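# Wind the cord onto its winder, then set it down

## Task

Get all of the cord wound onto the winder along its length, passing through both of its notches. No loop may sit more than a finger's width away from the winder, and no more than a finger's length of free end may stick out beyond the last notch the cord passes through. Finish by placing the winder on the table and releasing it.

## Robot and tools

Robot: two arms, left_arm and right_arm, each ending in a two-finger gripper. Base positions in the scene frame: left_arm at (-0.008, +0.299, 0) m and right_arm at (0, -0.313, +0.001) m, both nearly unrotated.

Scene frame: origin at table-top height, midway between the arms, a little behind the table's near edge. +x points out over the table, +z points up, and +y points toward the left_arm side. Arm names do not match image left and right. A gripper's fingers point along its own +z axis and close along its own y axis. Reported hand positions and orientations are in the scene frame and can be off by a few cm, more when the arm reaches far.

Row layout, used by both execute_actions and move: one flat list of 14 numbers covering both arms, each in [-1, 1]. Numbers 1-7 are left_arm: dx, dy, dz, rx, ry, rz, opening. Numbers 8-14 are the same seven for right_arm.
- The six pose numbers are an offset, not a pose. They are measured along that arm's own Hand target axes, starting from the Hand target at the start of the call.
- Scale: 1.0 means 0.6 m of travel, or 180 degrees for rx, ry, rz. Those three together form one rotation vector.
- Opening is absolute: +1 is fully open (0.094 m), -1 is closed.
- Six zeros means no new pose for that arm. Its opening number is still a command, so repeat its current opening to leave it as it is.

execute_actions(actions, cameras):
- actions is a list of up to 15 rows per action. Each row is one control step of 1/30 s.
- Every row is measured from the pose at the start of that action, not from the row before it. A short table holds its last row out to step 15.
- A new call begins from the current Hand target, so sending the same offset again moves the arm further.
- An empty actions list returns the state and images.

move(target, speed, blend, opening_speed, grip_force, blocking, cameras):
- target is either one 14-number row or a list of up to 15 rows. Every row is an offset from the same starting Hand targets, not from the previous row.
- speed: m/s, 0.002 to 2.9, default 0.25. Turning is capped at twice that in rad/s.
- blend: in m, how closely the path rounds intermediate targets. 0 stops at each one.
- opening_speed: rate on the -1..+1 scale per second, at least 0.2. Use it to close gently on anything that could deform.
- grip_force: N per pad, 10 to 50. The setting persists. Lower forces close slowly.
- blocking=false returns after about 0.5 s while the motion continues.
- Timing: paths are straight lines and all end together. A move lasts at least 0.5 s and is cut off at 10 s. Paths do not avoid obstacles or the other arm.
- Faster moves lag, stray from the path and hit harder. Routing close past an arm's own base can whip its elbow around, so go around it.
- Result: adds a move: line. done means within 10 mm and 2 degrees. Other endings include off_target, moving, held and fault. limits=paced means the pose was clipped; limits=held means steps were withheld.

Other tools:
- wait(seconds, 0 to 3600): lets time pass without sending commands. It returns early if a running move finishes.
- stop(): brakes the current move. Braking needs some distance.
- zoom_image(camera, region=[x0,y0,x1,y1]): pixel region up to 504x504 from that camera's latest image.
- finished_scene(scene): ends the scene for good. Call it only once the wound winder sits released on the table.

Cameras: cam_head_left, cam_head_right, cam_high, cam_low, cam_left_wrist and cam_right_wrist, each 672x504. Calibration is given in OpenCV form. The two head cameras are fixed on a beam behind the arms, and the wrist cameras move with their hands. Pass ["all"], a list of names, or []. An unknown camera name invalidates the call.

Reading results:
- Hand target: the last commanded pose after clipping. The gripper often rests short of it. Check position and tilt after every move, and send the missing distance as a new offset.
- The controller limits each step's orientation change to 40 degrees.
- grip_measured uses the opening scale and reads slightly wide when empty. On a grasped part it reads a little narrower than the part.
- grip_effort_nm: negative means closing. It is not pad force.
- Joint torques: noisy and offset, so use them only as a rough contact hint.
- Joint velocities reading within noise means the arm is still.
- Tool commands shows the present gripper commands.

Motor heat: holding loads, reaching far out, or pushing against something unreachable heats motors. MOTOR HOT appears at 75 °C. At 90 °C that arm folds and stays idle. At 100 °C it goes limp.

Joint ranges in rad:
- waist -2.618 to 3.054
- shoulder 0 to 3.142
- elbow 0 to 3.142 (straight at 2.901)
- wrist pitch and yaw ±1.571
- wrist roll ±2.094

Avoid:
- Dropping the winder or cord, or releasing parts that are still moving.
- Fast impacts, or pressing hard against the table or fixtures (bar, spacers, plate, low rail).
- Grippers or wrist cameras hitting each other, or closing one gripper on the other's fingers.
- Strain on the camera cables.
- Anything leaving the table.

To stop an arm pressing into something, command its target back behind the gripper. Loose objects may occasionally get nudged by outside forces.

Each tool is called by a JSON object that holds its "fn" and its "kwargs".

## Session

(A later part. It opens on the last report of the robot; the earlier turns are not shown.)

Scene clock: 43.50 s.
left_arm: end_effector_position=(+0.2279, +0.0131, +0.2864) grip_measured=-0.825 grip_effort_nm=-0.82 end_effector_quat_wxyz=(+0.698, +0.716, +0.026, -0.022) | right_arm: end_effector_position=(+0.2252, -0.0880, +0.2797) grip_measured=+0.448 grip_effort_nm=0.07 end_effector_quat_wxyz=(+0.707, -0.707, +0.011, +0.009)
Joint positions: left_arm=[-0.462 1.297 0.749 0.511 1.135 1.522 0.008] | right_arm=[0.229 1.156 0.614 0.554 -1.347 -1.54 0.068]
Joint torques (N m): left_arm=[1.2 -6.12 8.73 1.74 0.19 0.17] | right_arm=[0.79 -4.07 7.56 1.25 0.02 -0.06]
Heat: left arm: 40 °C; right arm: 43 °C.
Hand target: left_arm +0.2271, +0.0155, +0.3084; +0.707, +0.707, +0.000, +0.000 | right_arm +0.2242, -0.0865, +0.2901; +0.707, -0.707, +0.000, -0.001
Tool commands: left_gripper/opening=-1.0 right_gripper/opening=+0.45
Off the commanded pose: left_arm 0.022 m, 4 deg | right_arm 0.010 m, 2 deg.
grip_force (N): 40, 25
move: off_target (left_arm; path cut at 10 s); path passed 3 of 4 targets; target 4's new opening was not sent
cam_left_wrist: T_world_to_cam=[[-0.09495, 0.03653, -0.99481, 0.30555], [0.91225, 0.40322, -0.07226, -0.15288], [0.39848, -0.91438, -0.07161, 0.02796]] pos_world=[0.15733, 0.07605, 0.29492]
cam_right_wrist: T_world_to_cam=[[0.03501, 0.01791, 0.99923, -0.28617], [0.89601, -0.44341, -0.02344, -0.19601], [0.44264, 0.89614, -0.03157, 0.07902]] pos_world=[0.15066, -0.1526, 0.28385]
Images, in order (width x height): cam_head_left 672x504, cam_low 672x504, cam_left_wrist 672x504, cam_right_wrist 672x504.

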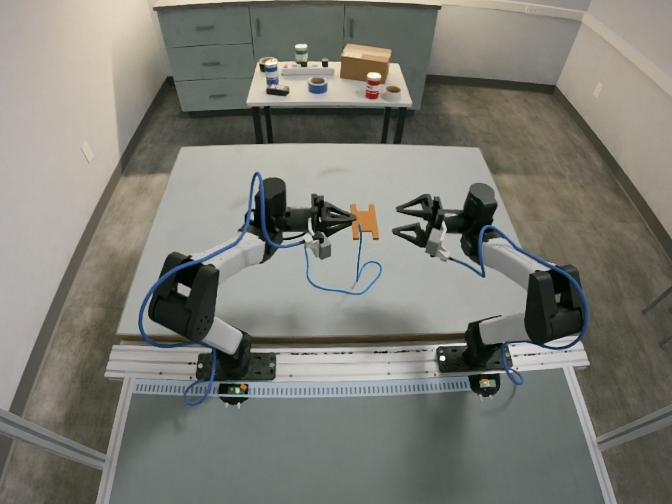

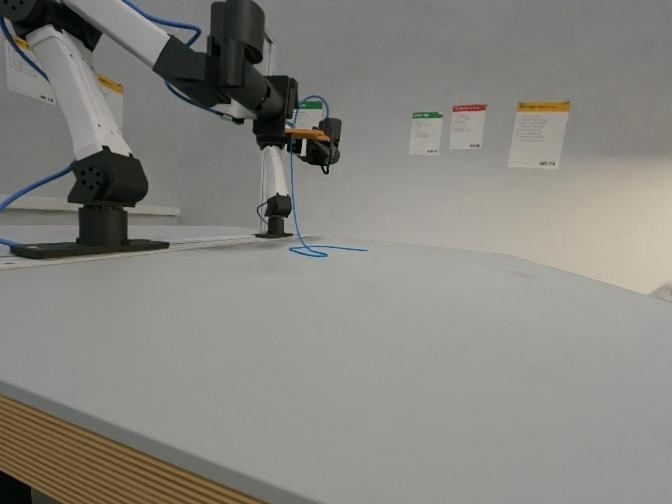

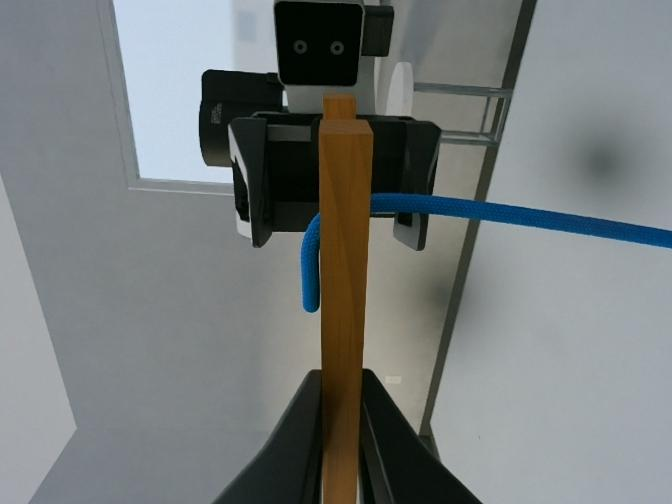

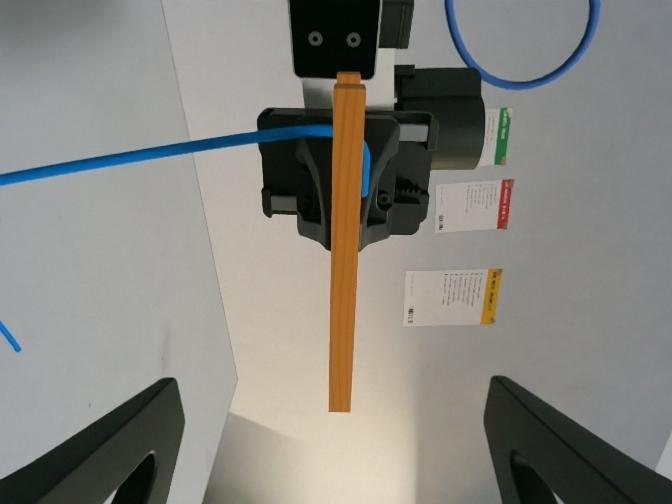

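{"fn": "move", "kwargs": {"target": [[0,0,0,0,0,-0.5,-1.0,0,0,0,0,0,0,-0.3],[0,0,0,0,0,-1.0,-1.0,0,0,0,0,0,0,-0.3]], "speed": 0.35, "blend": [0.05, 0], "grip_force": [40, 25], "cameras": ["cam_head_left", "cam_right_wrist", "cam_low"]}}

{"fn": "zoom_image", "kwargs": {"camera": "cam_head_left", "region": [290, 165, 440, 305]}}

Scene clock: 51.30 s.
left_arm: end_effector_position=(+0.2261, +0.0124, +0.2957) grip_measured=-0.825 grip_effort_nm=-0.82 end_effector_quat_wxyz=(-0.019, -0.011, +0.716, -0.698) | right_arm: end_effector_position=(+0.2253, -0.0880, +0.2797) grip_measured=-0.298 grip_effort_nm=-0.11 end_effector_quat_wxyz=(+0.707, -0.707, +0.011, +0.009)
Joint positions: left_arm=[-0.462 1.291 0.783 0.469 1.153 -1.593 0.008] | right_arm=[0.229 1.156 0.614 0.553 -1.346 -1.54 0.033]
Joint torques (N m): left_arm=[1.21 -5.67 6.34 2.21 0.02 0.02] | right_arm=[0.95 -4.07 7.38 1.29 0.05 -0.06]
Heat: left arm: 41 °C; right arm: 41 °C.
Hand target: left_arm +0.2271, +0.0155, +0.3084; +0.000, +0.000, +0.707, -0.707 | right_arm +0.2240, -0.0867, +0.2900; +0.709, -0.705, +0.000, +0.000
Off the commanded pose: left_arm 0.013 m, 3 deg | right_arm 0.011 m, 2 deg.
grip_force (N): 40, 25
move: off_target (left_arm); blend cut to 0 m at target 1
cam_right_wrist: T_world_to_cam=[[0.03501, 0.0179, 0.99923, -0.28608], [0.89587, -0.44369, -0.02344, -0.19607], [0.44292, 0.896, -0.03157, 0.07882]] pos_world=[0.15076, -0.1525, 0.28375]
Images, in order (width x height): cam_head_left 672x504, cam_low 672x504, cam_right_wrist 672x504.

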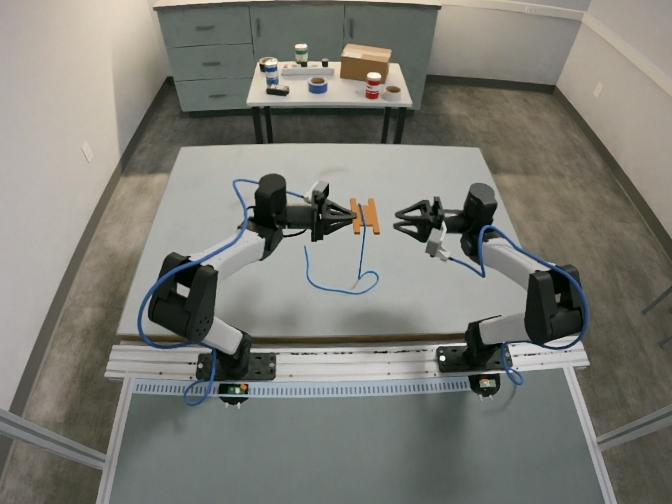

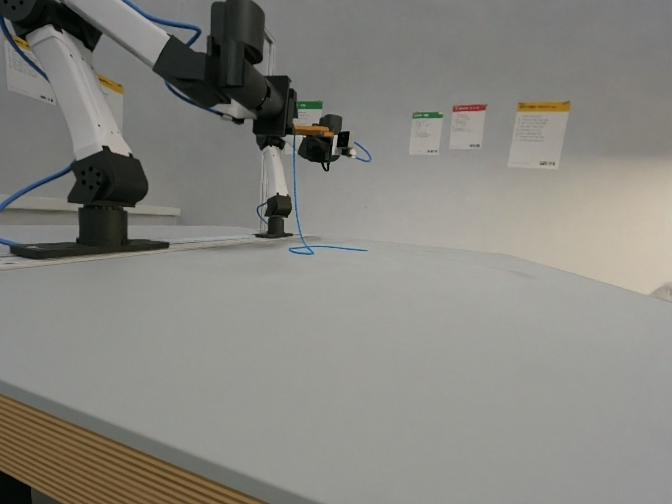

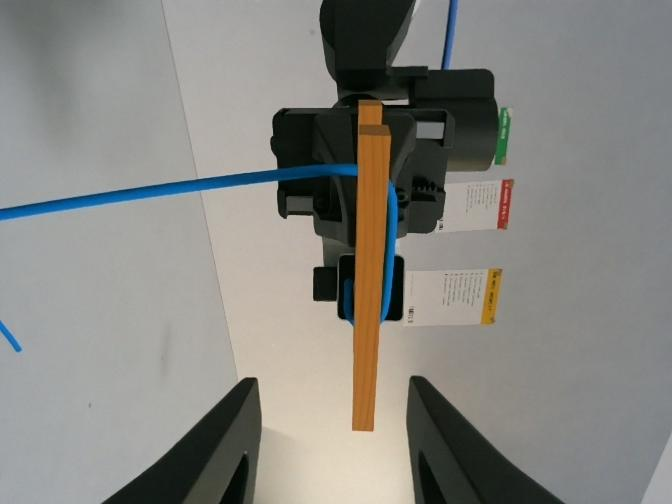

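Scaled by 3.360 from the camera's image (finer frame: 960x720).

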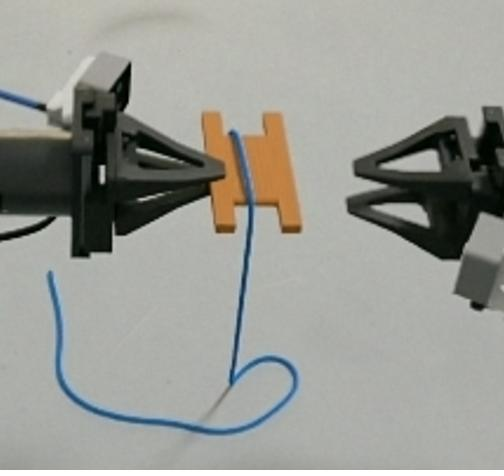

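{"fn": "move", "kwargs": {"target": [[0,0,0,0,0,0,-1.0,0.0025,-0.0133,0.0915,0,-0.0117,0,-0.35]], "speed": 0.15, "grip_force": [40, 25], "cameras": ["cam_head_left", "cam_right_wrist"]}}

{"fn": "zoom_image", "kwargs": {"camera": "cam_head_left", "region": [305, 165, 405, 265]}}

Scene clock: 53.40 s.
left_arm: end_effector_position=(+0.2261, +0.0124, +0.2959) grip_measured=-0.825 grip_effort_nm=-0.82 end_effector_quat_wxyz=(-0.019, -0.011, +0.716, -0.698) | right_arm: end_effector_position=(+0.2233, -0.0348, +0.2934) grip_measured=-0.348 grip_effort_nm=-0.11 end_effector_quat_wxyz=(+0.708, -0.706, -0.010, +0.015)
Joint positions: left_arm=[-0.462 1.291 0.783 0.47 1.153 -1.594 0.008] | right_arm=[0.434 1.238 0.714 0.542 -1.179 -1.554 0.031]
Joint torques (N m): left_arm=[1.22 -5.64 6.3 2.22 0.02 0.04] | right_arm=[0.9 -2.62 7.73 1.36 0.03 -0.08]
Heat: left arm: 41 °C; right arm: 40 °C.
Hand target: left_arm +0.2271, +0.0155, +0.3084; +0.000, +0.000, +0.707, -0.707 | right_arm +0.2254, -0.0318, +0.2982; +0.709, -0.705, -0.013, +0.013
Off the commanded pose: left_arm 0.013 m, 3 deg | right_arm 0.006 m, 1 deg.
grip_force (N): 40, 25
move: done
cam_right_wrist: T_world_to_cam=[[0.01359, 0.01359, 0.99982, -0.29618], [0.91231, -0.40945, -0.00684, -0.17772], [0.40928, 0.91223, -0.01796, 0.03651]] pos_world=[0.15121, -0.10205, 0.29556]

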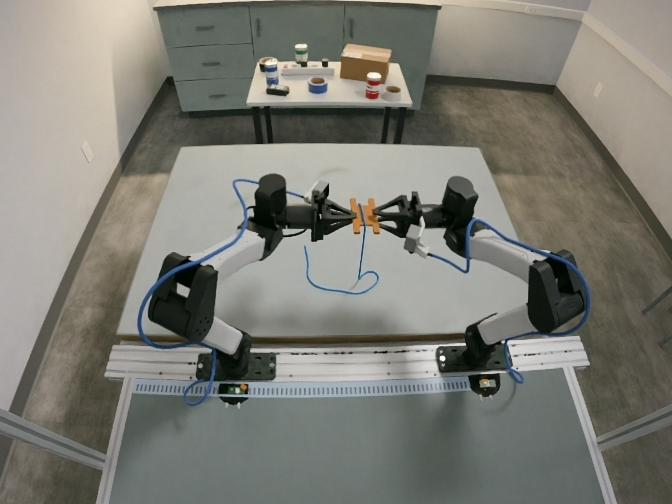

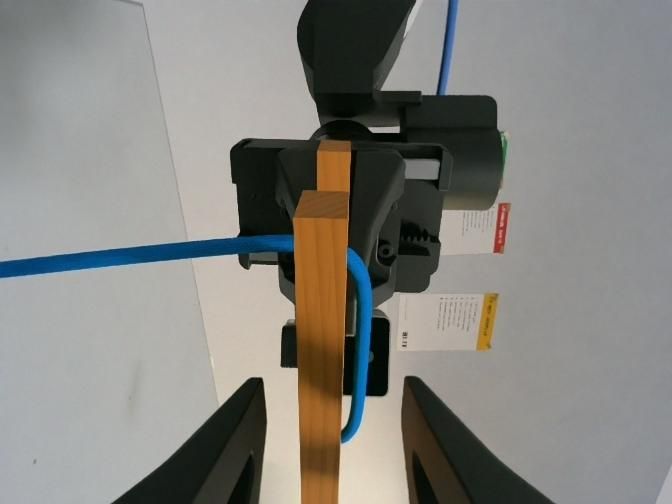

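Scaled by 5.040 from the camera's image (finer frame: 960x720).

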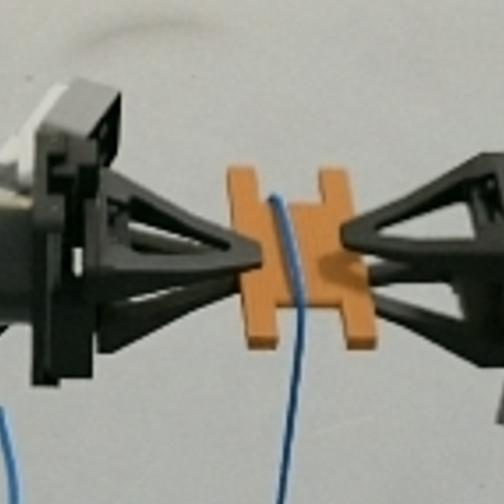

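{"fn": "move", "kwargs": {"target": [[0,0,0,0,0,0,-1.0,0,0,0,0,0,0,-1.0],[0,0,0,0,0,0,-0.3,0,0,0,0,0,0,-1.0],[0,0,-0.105,0,0,0,-0.3,0,0,0,0,0,0,-1.0],[0,0,-0.105,0,0,0.5,-0.3,0,0,0,0,0,0.5,-1.0],[0,0,-0.105,0,0,1.0,-0.3,0,0,0,0,0,1.0,-1.0]], "speed": 0.4, "blend": [0, 0, 0.01, 0.05, 0], "grip_force": [40, 40], "cameras": ["cam_head_left", "cam_left_wrist"]}}

{"fn": "zoom_image", "kwargs": {"camera": "cam_head_left", "region": [290, 165, 440, 305]}}

Scene clock: 62.50 s.
left_arm: end_effector_position=(+0.2244, +0.0765, +0.2924) grip_measured=-0.302 grip_effort_nm=0.14 end_effector_quat_wxyz=(+0.708, +0.706, +0.017, -0.030) | right_arm: end_effector_position=(+0.2258, -0.0338, +0.3021) grip_measured=-0.849 grip_effort_nm=-0.86 end_effector_quat_wxyz=(-0.007, -0.016, +0.705, +0.709)
Joint positions: left_arm=[-0.222 1.225 0.667 0.635 1.399 1.415 0.033] | right_arm=[0.434 1.238 0.75 0.507 -1.177 1.568 0.007]
Joint torques (N m): left_arm=[1.21 -4.93 8.32 1.4 -0.1 0.2] | right_arm=[0.85 -3.03 5.31 1.7 0.09 0.03]
Motor temperatures (°C): left_arm=[25 32 41 39 25 25 26] | right_arm=[22 38 37 38 24 26 26]
Heat: left arm: 41 °C; right arm: 38 °C.
Hand target: left_arm +0.2272, +0.0786, +0.3084; +0.707, +0.707, +0.000, +0.000 | right_arm +0.2255, -0.0318, +0.2981; -0.013, -0.013, +0.705, +0.709
Off the commanded pose: left_arm 0.016 m, 4 deg | right_arm 0.004 m, 1 deg.
grip_force (N): 40, 40
move: off_target (left_arm); target 2's new opening was sent with left_arm's hand 0.011 m and 2 deg from that target
cam_left_wrist: T_world_to_cam=[[-0.09262, 0.01032, -0.99565, 0.31059], [0.92172, 0.37912, -0.08181, -0.17237], [0.37663, -0.92529, -0.04462, 0.0856]] pos_world=[0.15541, 0.14135, 0.29895]

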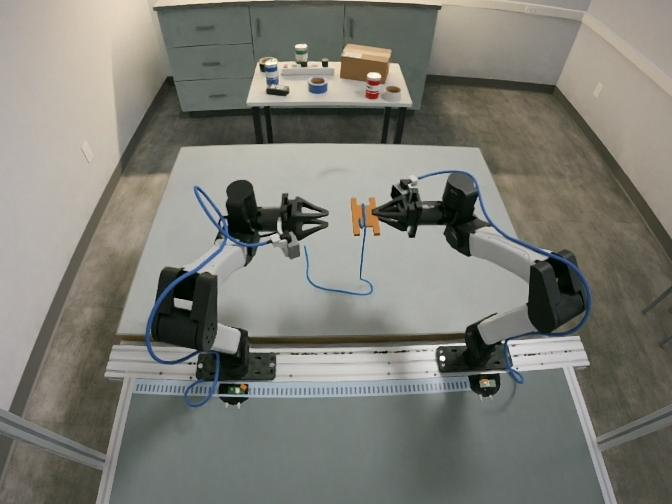

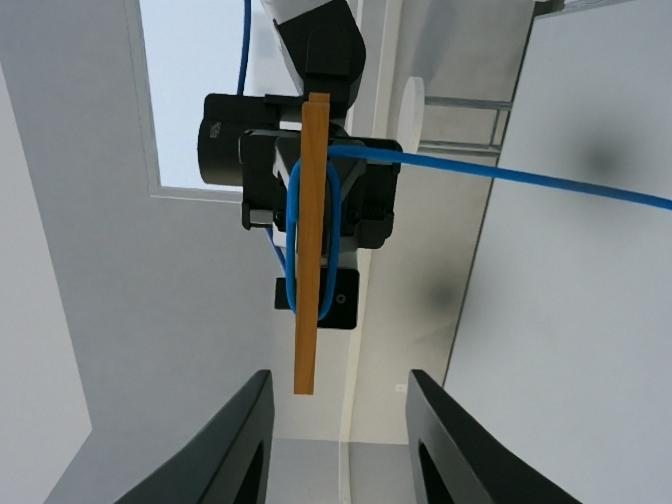

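Scaled by 3.360 from the camera's image (finer frame: 960x720).

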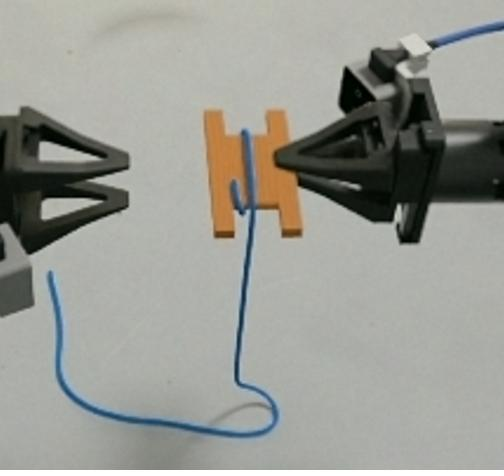

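{"fn": "move", "kwargs": {"target": [[0.004,0.0068,0.1152,0,0,0,-0.35,0,0,0,0,0,0,-1.0]], "speed": 0.15, "grip_force": [40, 40], "cameras": ["cam_head_left", "cam_left_wrist"]}}

{"fn": "zoom_image", "kwargs": {"camera": "cam_head_left", "region": [305, 165, 405, 265]}}

Scene clock: 64.53 s.
left_arm: end_effector_position=(+0.2270, +0.0131, +0.3022) grip_measured=-0.348 grip_effort_nm=-0.09 end_effector_quat_wxyz=(+0.704, +0.710, +0.013, -0.011) | right_arm: end_effector_position=(+0.2258, -0.0338, +0.3021) grip_measured=-0.849 grip_effort_nm=-0.86 end_effector_quat_wxyz=(-0.007, -0.016, +0.705, +0.709)
Joint positions: left_arm=[-0.462 1.282 0.779 0.506 1.137 1.52 0.031] | right_arm=[0.434 1.238 0.75 0.507 -1.177 1.568 0.007]
Joint torques (N m): left_arm=[-0.08 -3.07 8.62 1.7 0.01 0.19] | right_arm=[0.94 -2.84 5.29 1.71 0.07 0.02]
Heat: left arm: 41 °C; right arm: 38 °C.
Hand target: left_arm +0.2295, +0.0094, +0.3126; +0.707, +0.707, +0.000, +0.000 | right_arm +0.2255, -0.0318, +0.2981; -0.013, -0.013, +0.705, +0.709
Off the commanded pose: left_arm 0.011 m, 2 deg | right_arm 0.004 m, 1 deg.
grip_force (N): 40, 40
move: off_target (left_arm)
cam_left_wrist: T_world_to_cam=[[-0.06087, 0.02016, -0.99794, 0.31461], [0.91526, 0.40002, -0.04775, -0.15903], [0.39823, -0.91629, -0.0428, 0.02082]] pos_world=[0.15641, 0.07636, 0.30726]

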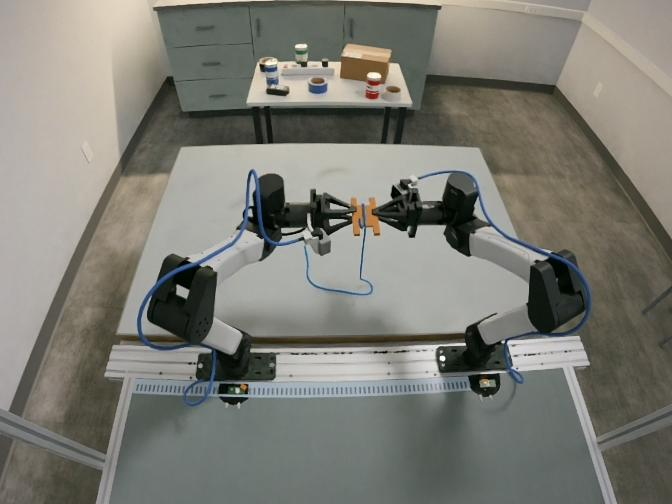

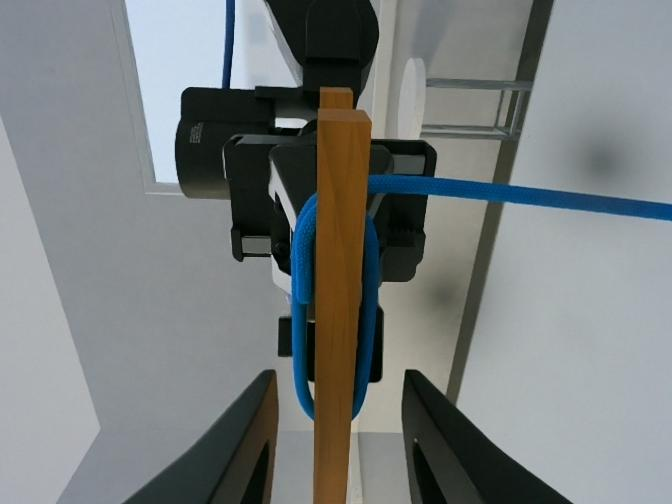

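Scaled by 5.040 from the camera's image (finer frame: 960x720).

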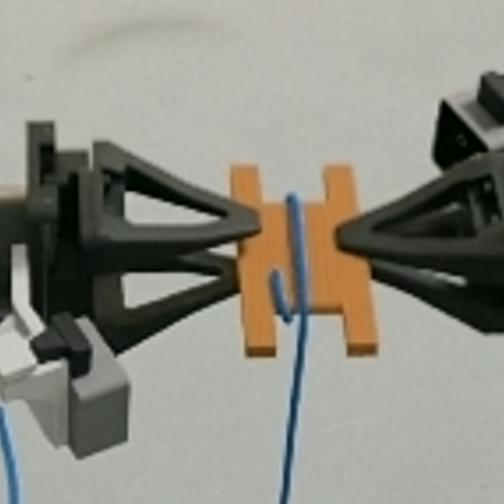

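{"fn": "move", "kwargs": {"target": [[0,0,0.004,0,0,0,-0.35,0,0,0,0,0,0,-1.0],[0,0,0.004,0,0,0,-1.0,0,0,0,0,0,0,-1.0],[0,0,0.004,0,0,0,-1.0,0,0,0,0,0,0,-0.3],[0,0,0.004,0,0,0,-1.0,0,0,-0.105,0,0,0,-0.3],[0,0,0.004,0,0,-0.5,-1.0,0,0,-0.105,0,0,-0.5,-0.3],[0,0,0.004,0,0,-1.0,-1.0,0,0,-0.105,0,0,-1.0,-0.3]], "speed": [0.2, 0.2, 0.2, 0.4, 0.45, 0.45], "blend": [0, 0, 0, 0.01, 0.05, 0], "grip_force": [40, 40], "cameras": ["cam_head_left", "cam_right_wrist"]}}

{"fn": "zoom_image", "kwargs": {"camera": "cam_head_left", "region": [290, 165, 440, 305]}}

Scene clock: 73.33 s.
left_arm: end_effector_position=(+0.2292, +0.0095, +0.3116) grip_measured=-0.825 grip_effort_nm=-0.82 end_effector_quat_wxyz=(-0.004, -0.004, +0.711, -0.703) | right_arm: end_effector_position=(+0.2279, -0.0931, +0.2948) grip_measured=-0.302 grip_effort_nm=0.08 end_effector_quat_wxyz=(+0.722, -0.691, -0.016, +0.031)
Joint positions: left_arm=[-0.469 1.288 0.827 0.456 1.133 -1.592 0.008] | right_arm=[0.197 1.273 0.61 1.021 -1.44 -1.204 0.033]
Joint torques (N m): left_arm=[-0.18 -3.44 5.52 2.22 -0.05 0.05] | right_arm=[-0.21 -4.68 5.3 1.04 0.23 -0.13]
Heat: left arm: 42 °C; right arm: 38 °C.
Hand target: left_arm +0.2295, +0.0070, +0.3125; +0.000, +0.000, +0.707, -0.707 | right_arm +0.2278, -0.0947, +0.2979; +0.709, -0.705, -0.013, +0.013
Off the commanded pose: left_arm 0.003 m, 1 deg | right_arm 0.003 m, 3 deg.
grip_force (N): 40, 40
move: off_target (right_arm); target 2's new opening was sent with left_arm's hand 0.012 m and 2 deg from that target
cam_right_wrist: T_world_to_cam=[[0.02712, -0.02416, 0.99934, -0.30335], [0.9247, -0.37916, -0.03426, -0.19767], [0.37974, 0.92501, 0.01206, 0.08695]] pos_world=[0.15799, -0.16271, 0.29533]

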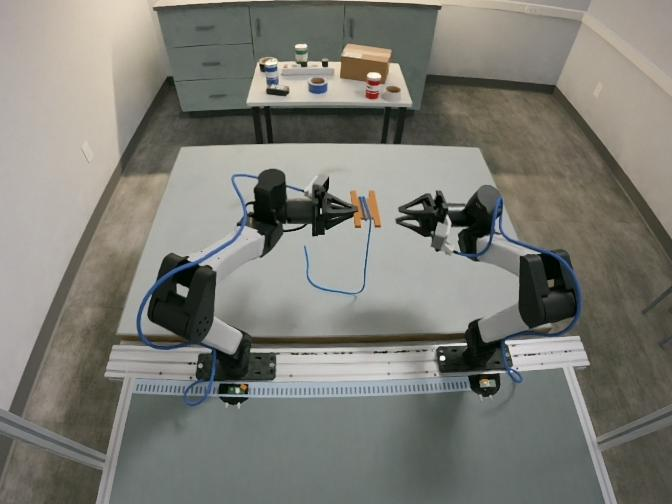

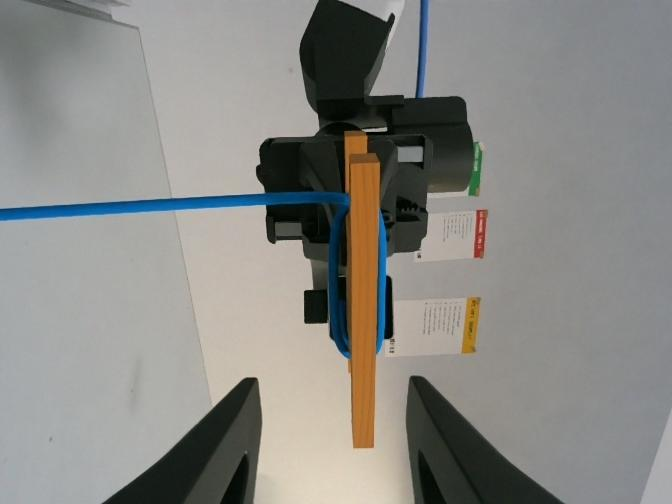

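Scaled by 3.360 from the camera's image (finer frame: 960x720).

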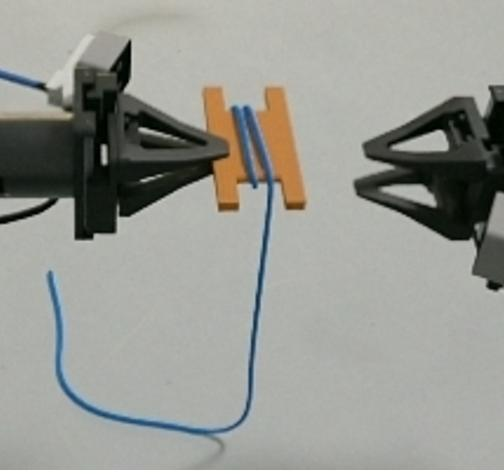

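{"fn": "move", "kwargs": {"target": [[0,0,0,0,0,0,-1.0,0.005,-0.0227,0.1028,0,0,0,-0.35]], "speed": 0.15, "grip_force": [40, 40], "cameras": ["cam_head_left", "cam_right_wrist"]}}

{"fn": "zoom_image", "kwargs": {"camera": "cam_head_left", "region": [305, 165, 405, 265]}}

Scene clock: 76.03 s.
left_arm: end_effector_position=(+0.2292, +0.0095, +0.3118) grip_measured=-0.825 grip_effort_nm=-0.82 end_effector_quat_wxyz=(-0.004, -0.004, +0.711, -0.703) | right_arm: end_effector_position=(+0.2308, -0.0341, +0.2995) grip_measured=-0.348 grip_effort_nm=-0.10 end_effector_quat_wxyz=(+0.705, -0.709, -0.001, +0.022)
Joint positions: left_arm=[-0.469 1.288 0.827 0.458 1.133 -1.593 0.008] | right_arm=[0.425 1.257 0.765 0.488 -1.187 -1.552 0.031]
Joint torques (N m): left_arm=[-0.2 -3.41 5.52 2.21 -0.06 0.04] | right_arm=[0.85 -5.19 7.76 1.36 0.02 -0.06]
Heat: left arm: 42 °C; right arm: 38 °C.
Hand target: left_arm +0.2295, +0.0070, +0.3126; +0.000, +0.000, +0.707, -0.707 | right_arm +0.2285, -0.0331, +0.3118; +0.709, -0.705, -0.013, +0.013
Off the commanded pose: left_arm 0.003 m, 1 deg | right_arm 0.013 m, 2 deg.
grip_force (N): 40, 40
move: off_target (right_arm)
cam_right_wrist: T_world_to_cam=[[0.03603, 0.0228, 0.99909, -0.3071], [0.91164, -0.41032, -0.02352, -0.17914], [0.40941, 0.91166, -0.03557, 0.03821]] pos_world=[0.15874, -0.10134, 0.30397]

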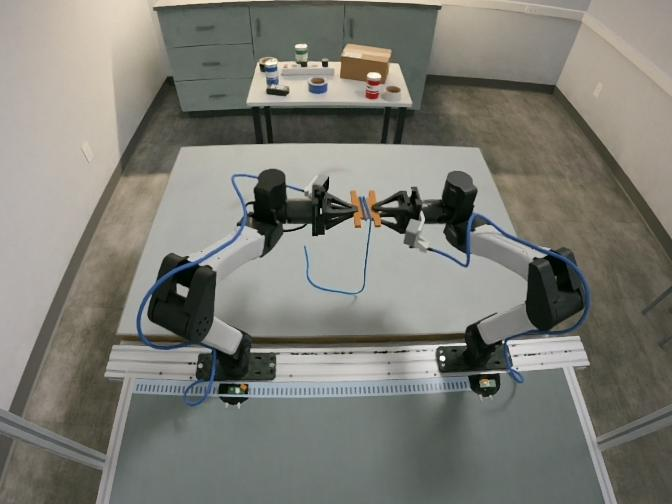

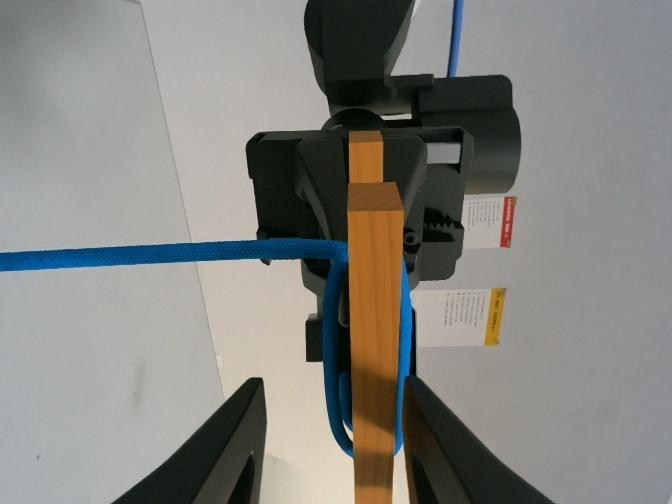

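Scaled by 5.040 from the camera's image (finer frame: 960x720).

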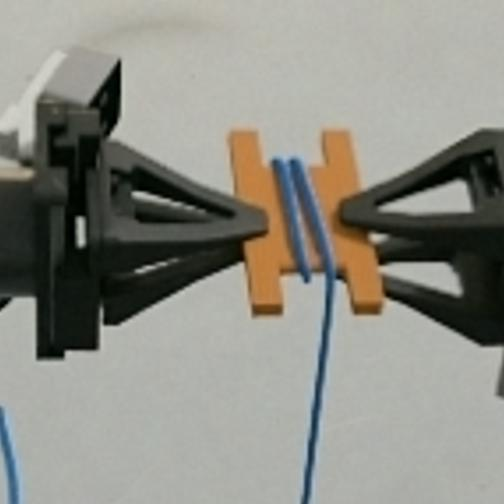

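{"fn": "move", "kwargs": {"target": [[0,0,0,0,0,0,-1.0,-0.004,-0.015,-0.045,0,0,0,-0.35],[0,0,0,0,0,0,-1.0,-0.004,-0.002,-0.002,0,0,0,-0.35]], "speed": 0.15, "grip_force": [40, 40], "cameras": ["cam_head_left", "cam_right_wrist"]}}

{"fn": "zoom_image", "kwargs": {"camera": "cam_head_left", "region": [305, 165, 405, 265]}}

Scene clock: 78.30 s.
left_arm: end_effector_position=(+0.2292, +0.0095, +0.3118) grip_measured=-0.825 grip_effort_nm=-0.82 end_effector_quat_wxyz=(-0.004, -0.004, +0.711, -0.703) | right_arm: end_effector_position=(+0.2243, -0.0373, +0.3055) grip_measured=-0.348 grip_effort_nm=-0.10 end_effector_quat_wxyz=(+0.705, -0.709, -0.002, +0.022)
Joint positions: left_arm=[-0.469 1.288 0.827 0.458 1.133 -1.593 0.008] | right_arm=[0.424 1.219 0.765 0.45 -1.189 -1.555 0.031]
Joint torques (N m): left_arm=[-0.14 -3.41 5.49 2.22 -0.05 0.05] | right_arm=[0.85 -2.74 7.42 1.57 0.01 -0.05]
Heat: left arm: 42 °C; right arm: 38 °C.
Hand target: left_arm +0.2295, +0.0070, +0.3126; +0.000, +0.000, +0.707, -0.707 | right_arm +0.2262, -0.0344, +0.3129; +0.709, -0.705, -0.013, +0.013
Off the commanded pose: left_arm 0.003 m, 1 deg | right_arm 0.008 m, 2 deg.
grip_force (N): 40, 40
move: done
cam_right_wrist: T_world_to_cam=[[0.03374, 0.02283, 0.99917, -0.31225], [0.91183, -0.41, -0.02142, -0.17504], [0.40917, 0.9118, -0.03466, 0.04376]] pos_world=[0.15223, -0.10454, 0.30976]

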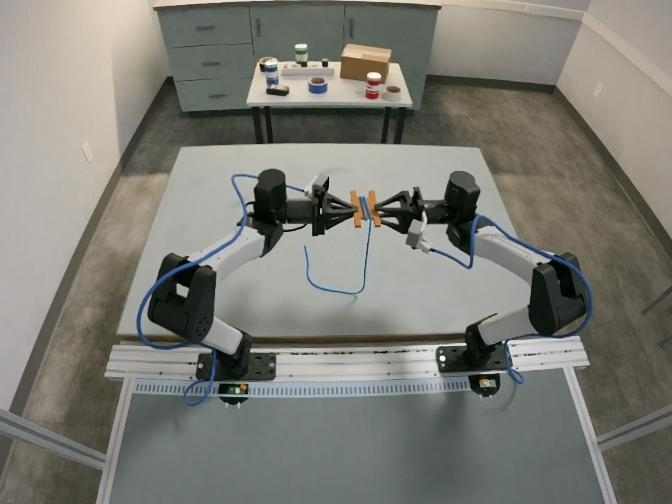

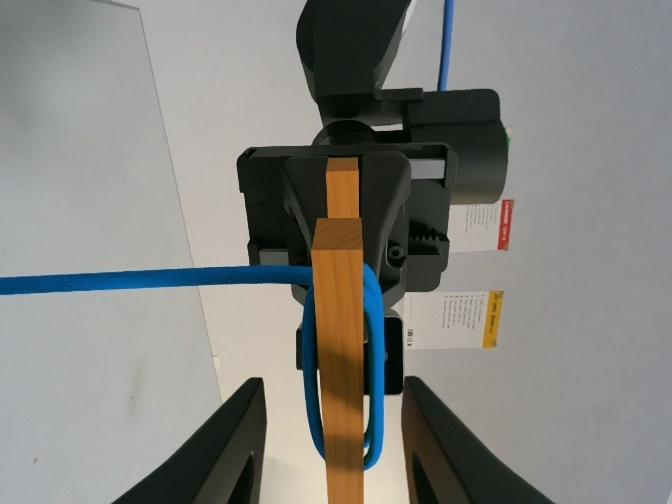

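Scaled by 5.040 from the camera's image (finer frame: 960x720).

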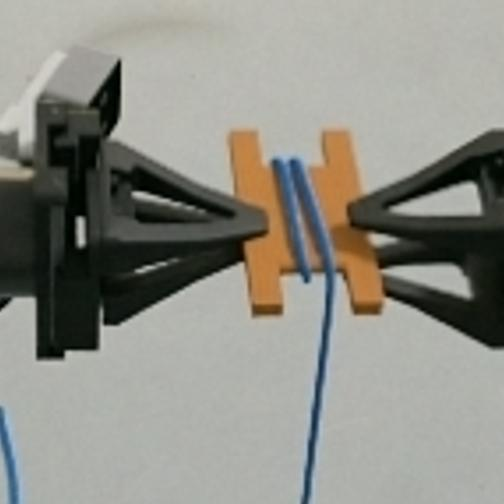

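{"fn": "move", "kwargs": {"target": [[0,0,0,0,0,0,-1.0,0,0,0,0,0,0,-1.0],[0,0,0,0,0,0,-0.3,0,0,0,0,0,0,-1.0],[0,0,-0.115,0,0,0,-0.3,0,0,0,0,0,0,-1.0],[0,0,-0.115,0,0,0.5,-0.3,0,0,0,-0.0305,0.0305,0.4991,-1.0],[0,0,-0.115,0,0,1.0,-0.3,0,0,0,0,0,1.0,-1.0]], "speed": [0.2, 0.2, 0.4, 0.45, 0.45], "blend": [0, 0, 0.01, 0.02, 0], "grip_force": [40, 40], "cameras": ["cam_head_left", "cam_left_wrist"]}}

{"fn": "zoom_image", "kwargs": {"camera": "cam_head_left", "region": [290, 165, 440, 305]}}

Scene clock: 86.63 s.
left_arm: end_effector_position=(+0.2275, +0.0746, +0.2963) grip_measured=-0.302 grip_effort_nm=0.14 end_effector_quat_wxyz=(+0.708, +0.706, +0.017, -0.029) | right_arm: end_effector_position=(+0.2284, -0.0345, +0.3110) grip_measured=-0.850 grip_effort_nm=-0.87 end_effector_quat_wxyz=(-0.016, -0.012, +0.708, +0.706)
Joint positions: left_arm=[-0.228 1.234 0.689 0.621 1.391 1.416 0.033] | right_arm=[0.426 1.24 0.799 0.44 -1.193 1.568 0.007]
Joint torques (N m): left_arm=[0.96 -5.05 8.38 1.42 -0.11 0.26] | right_arm=[0.76 -4.74 5.14 1.71 0.1 0.03]
Heat: left arm: 42 °C; right arm: 38 °C.
Hand target: left_arm +0.2295, +0.0760, +0.3125; +0.707, +0.707, +0.000, +0.000 | right_arm +0.2262, -0.0343, +0.3129; -0.013, -0.013, +0.705, +0.709
Off the commanded pose: left_arm 0.016 m, 4 deg | right_arm 0.003 m, 1 deg.
grip_force (N): 40, 40
move: off_target (left_arm)
cam_left_wrist: T_world_to_cam=[[-0.0923, 0.00964, -0.99569, 0.31472], [0.92105, 0.38077, -0.08169, -0.17414], [0.37834, -0.92462, -0.04403, 0.08228]] pos_world=[0.15831, 0.13935, 0.30275]

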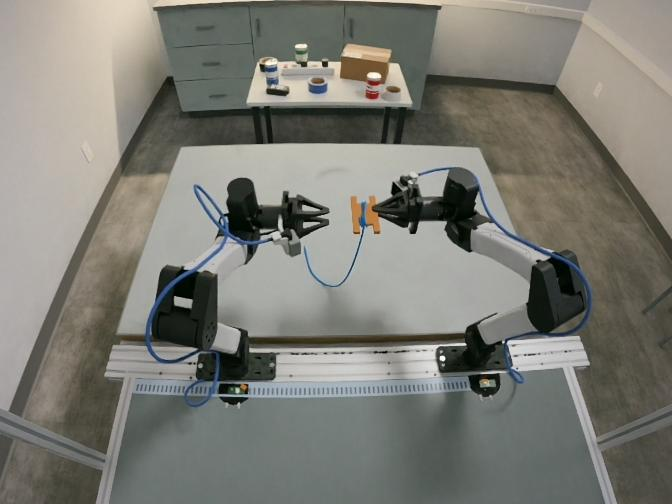

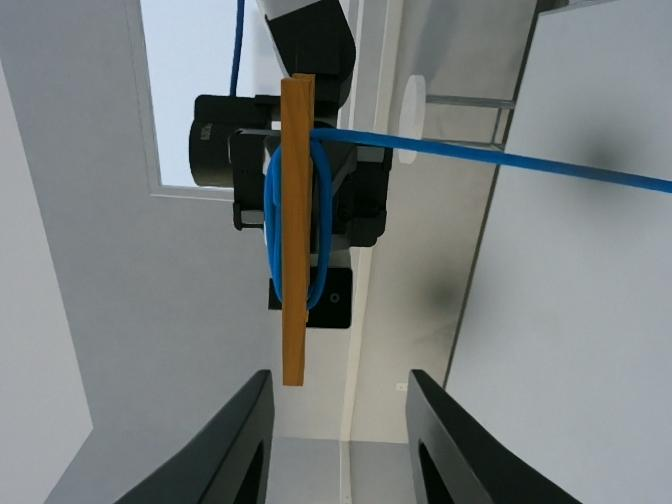

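Scaled by 3.360 from the camera's image (finer frame: 960x720).

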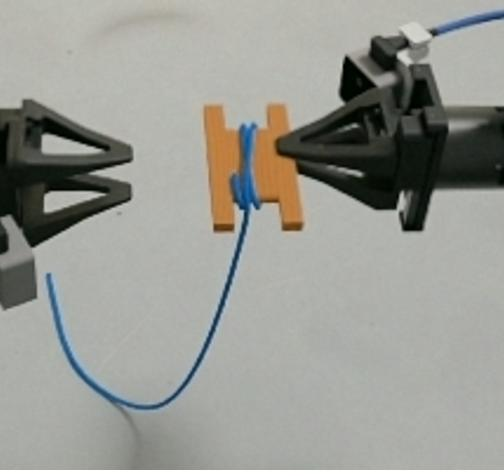

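{"fn": "move", "kwargs": {"target": [[0.0043,0.0158,0.1128,0,0,0,-0.35,0,0,0,0,0,0,-1.0]], "speed": 0.15, "grip_force": [40, 40], "cameras": ["cam_head_left", "cam_left_wrist"]}}

{"fn": "zoom_image", "kwargs": {"camera": "cam_head_left", "region": [305, 165, 405, 265]}}

Scene clock: 88.73 s.
left_arm: end_effector_position=(+0.2299, +0.0120, +0.3116) grip_measured=-0.348 grip_effort_nm=-0.09 end_effector_quat_wxyz=(+0.704, +0.710, +0.014, -0.010) | right_arm: end_effector_position=(+0.2284, -0.0345, +0.3111) grip_measured=-0.850 grip_effort_nm=-0.87 end_effector_quat_wxyz=(-0.016, -0.013, +0.708, +0.706)
Joint positions: left_arm=[-0.461 1.285 0.82 0.468 1.138 1.52 0.031] | right_arm=[0.426 1.24 0.798 0.442 -1.193 1.568 0.007]
Joint torques (N m): left_arm=[-0.03 -3.18 8.68 1.74 -0.03 0.18] | right_arm=[0.91 -4.77 5.34 1.73 0.13 0.04]
Heat: left arm: 42 °C; right arm: 38 °C.
Hand target: left_arm +0.2322, +0.0084, +0.3221; +0.707, +0.707, +0.000, +0.001 | right_arm +0.2262, -0.0343, +0.3129; -0.013, -0.013, +0.705, +0.709
Off the commanded pose: left_arm 0.011 m, 2 deg | right_arm 0.003 m, 1 deg.
grip_force (N): 40, 40
move: off_target (left_arm)
cam_left_wrist: T_world_to_cam=[[-0.06089, 0.02011, -0.99794, 0.32419], [0.91494, 0.40075, -0.04775, -0.16067], [0.39897, -0.91597, -0.0428, 0.01887]] pos_world=[0.15921, 0.07516, 0.31666]

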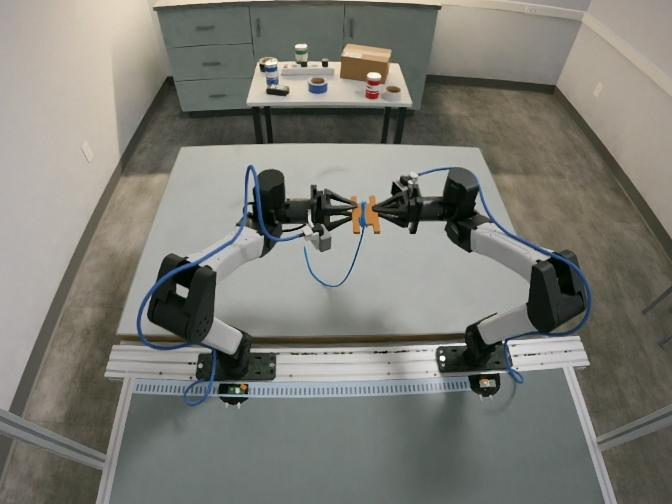

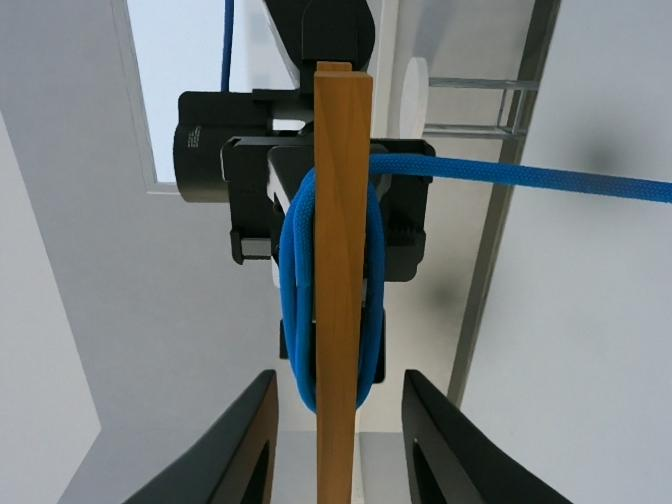

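Scaled by 5.040 from the camera's image (finer frame: 960x720).

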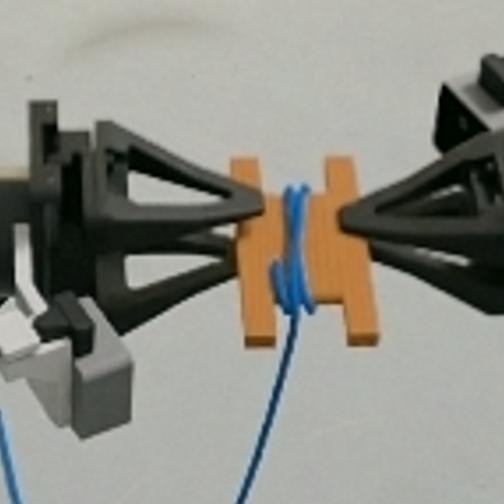

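{"fn": "move", "kwargs": {"target": [[0,0,0,0,0,0,-1.0,0,0,0,0,0,0,-1.0],[0,0,0,0,0,0,-1.0,0,0,0,0,0,0,-0.3],[0,0,0,0,0,0,-1.0,0,0,-0.100,0,0,0,-0.3],[0,0,0,0.0436,0.0436,-0.4981,-1.0,0,0,-0.100,0,0,-0.5,-0.3],[0,0,0,0,0,-1.0,-1.0,0,0,-0.100,0,0,-1.0,-0.3]], "speed": [0.2, 0.2, 0.4, 0.45, 0.45], "blend": [0, 0, 0.01, 0.02, 0], "grip_force": [40, 40], "cameras": ["cam_head_left", "cam_right_wrist"]}}

{"fn": "zoom_image", "kwargs": {"camera": "cam_head_left", "region": [290, 165, 440, 305]}}

Scene clock: 97.87 s.
left_arm: end_effector_position=(+0.2354, +0.0086, +0.3131) grip_measured=-0.824 grip_effort_nm=-0.82 end_effector_quat_wxyz=(-0.014, -0.011, +0.715, -0.699) | right_arm: end_effector_position=(+0.2273, -0.0931, +0.3023) grip_measured=-0.302 grip_effort_nm=0.07 end_effector_quat_wxyz=(+0.713, -0.701, -0.007, +0.028)
Joint positions: left_arm=[-0.462 1.312 0.863 0.419 1.145 -1.594 0.008] | right_arm=[0.199 1.192 0.675 0.661 -1.428 -1.407 0.033]
Joint torques (N m): left_arm=[-0.03 -6.01 5.59 2.22 -0.06 0.04] | right_arm=[-0.13 -4.15 7.41 1.17 0.12 -0.03]
Heat: left arm: 43 °C; right arm: 38 °C.
Hand target: left_arm +0.2321, +0.0083, +0.3219; +0.000, +0.000, +0.707, -0.707 | right_arm +0.2283, -0.0943, +0.3127; +0.709, -0.705, -0.013, +0.013
Off the commanded pose: left_arm 0.010 m, 2 deg | right_arm 0.010 m, 2 deg.
grip_force (N): 40, 40
move: done
cam_right_wrist: T_world_to_cam=[[0.03618, 0.00145, 0.99934, -0.31054], [0.91798, -0.39528, -0.03266, -0.19733], [0.39498, 0.91856, -0.01563, 0.09142]] pos_world=[0.15627, -0.16152, 0.30532]

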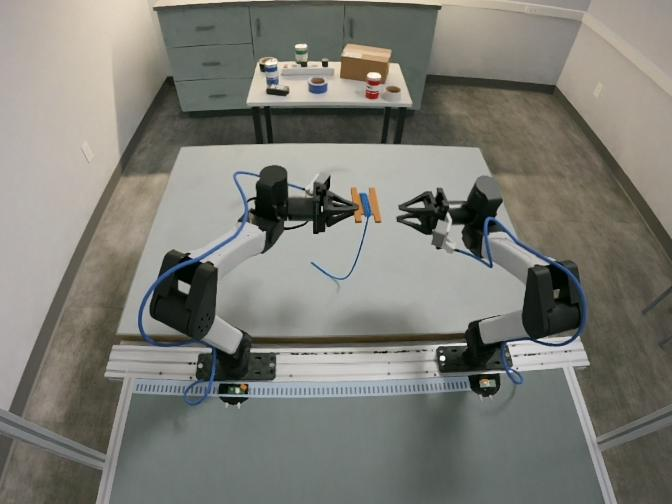

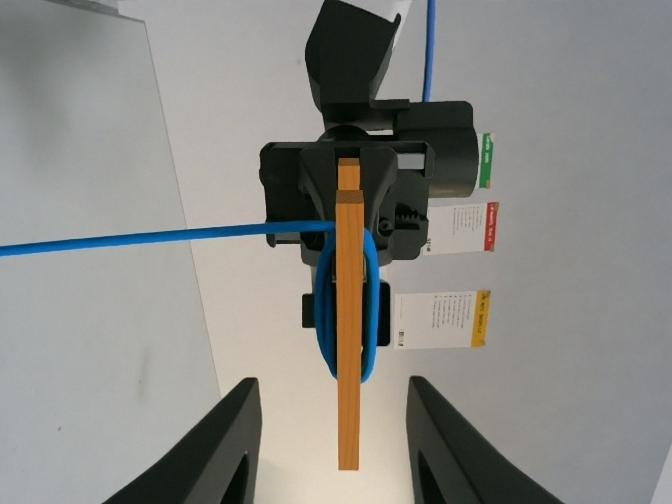

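Scaled by 3.360 from the camera's image (finer frame: 960x720).

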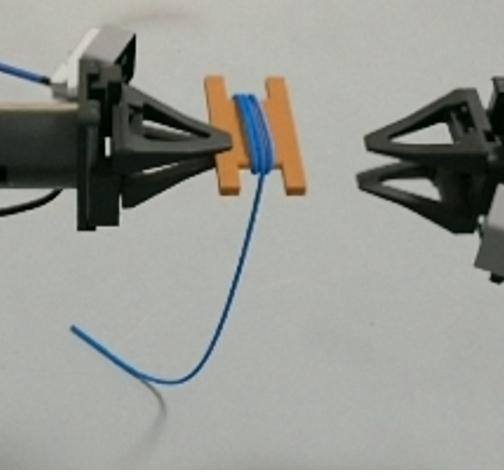

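{"fn": "move", "kwargs": {"target": [[0,0,0,0,0,0,-1.0,0.006,-0.0125,0.057,0,0,0,-0.35],[0,0,0,0,0,0,-1.0,0.0105,-0.0047,0.0988,0,0,0,-0.35]], "speed": 0.15, "grip_force": [40, 40], "cameras": ["cam_head_left", "cam_right_wrist"]}}

{"fn": "zoom_image", "kwargs": {"camera": "cam_head_left", "region": [305, 165, 405, 265]}}

Scene clock: 100.57 s.
left_arm: end_effector_position=(+0.2354, +0.0086, +0.3132) grip_measured=-0.824 grip_effort_nm=-0.82 end_effector_quat_wxyz=(-0.013, -0.011, +0.715, -0.699) | right_arm: end_effector_position=(+0.2305, -0.0378, +0.3093) grip_measured=-0.348 grip_effort_nm=-0.11 end_effector_quat_wxyz=(+0.707, -0.707, -0.006, +0.018)
Joint positions: left_arm=[-0.462 1.312 0.863 0.42 1.145 -1.594 0.008] | right_arm=[0.412 1.241 0.788 0.461 -1.2 -1.554 0.031]
Joint torques (N m): left_arm=[-0.05 -5.94 5.55 2.22 -0.07 0.05] | right_arm=[0.81 -2.78 7.87 1.41 0.06 -0.01]
Heat: left arm: 43 °C; right arm: 38 °C.
Hand target: left_arm +0.2321, +0.0083, +0.3220; +0.000, +0.000, +0.707, -0.707 | right_arm +0.2324, -0.0348, +0.3158; +0.709, -0.705, -0.013, +0.013
Off the commanded pose: left_arm 0.009 m, 2 deg | right_arm 0.007 m, 1 deg.
grip_force (N): 40, 40
move: done
cam_right_wrist: T_world_to_cam=[[0.02403, 0.01816, 0.99955, -0.31427], [0.91203, -0.40987, -0.01448, -0.18293], [0.40942, 0.91197, -0.02641, 0.03923]] pos_world=[0.15832, -0.10504, 0.31251]

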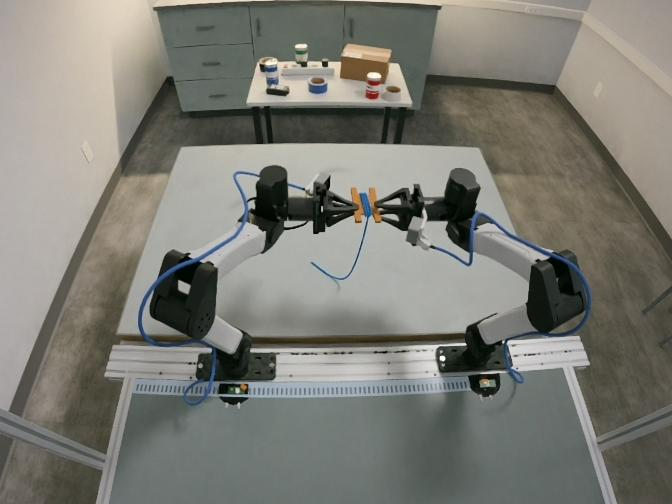

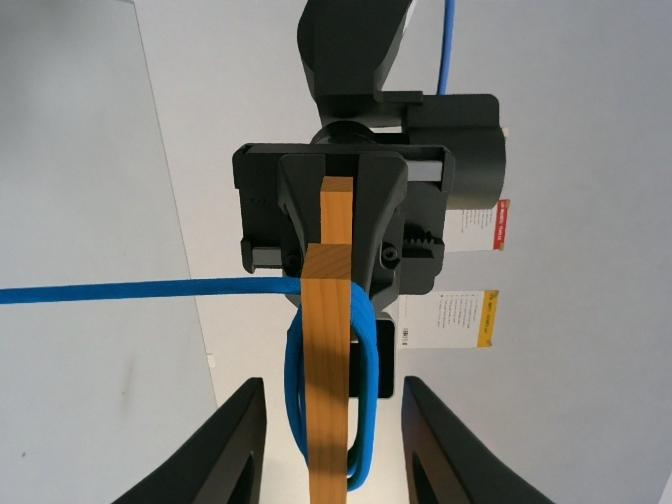

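Scaled by 5.040 from the camera's image (finer frame: 960x720).

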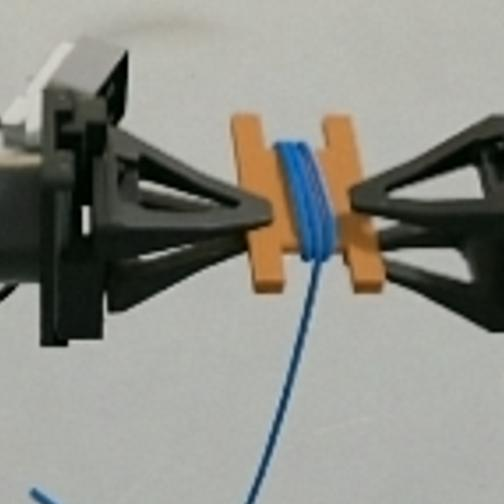

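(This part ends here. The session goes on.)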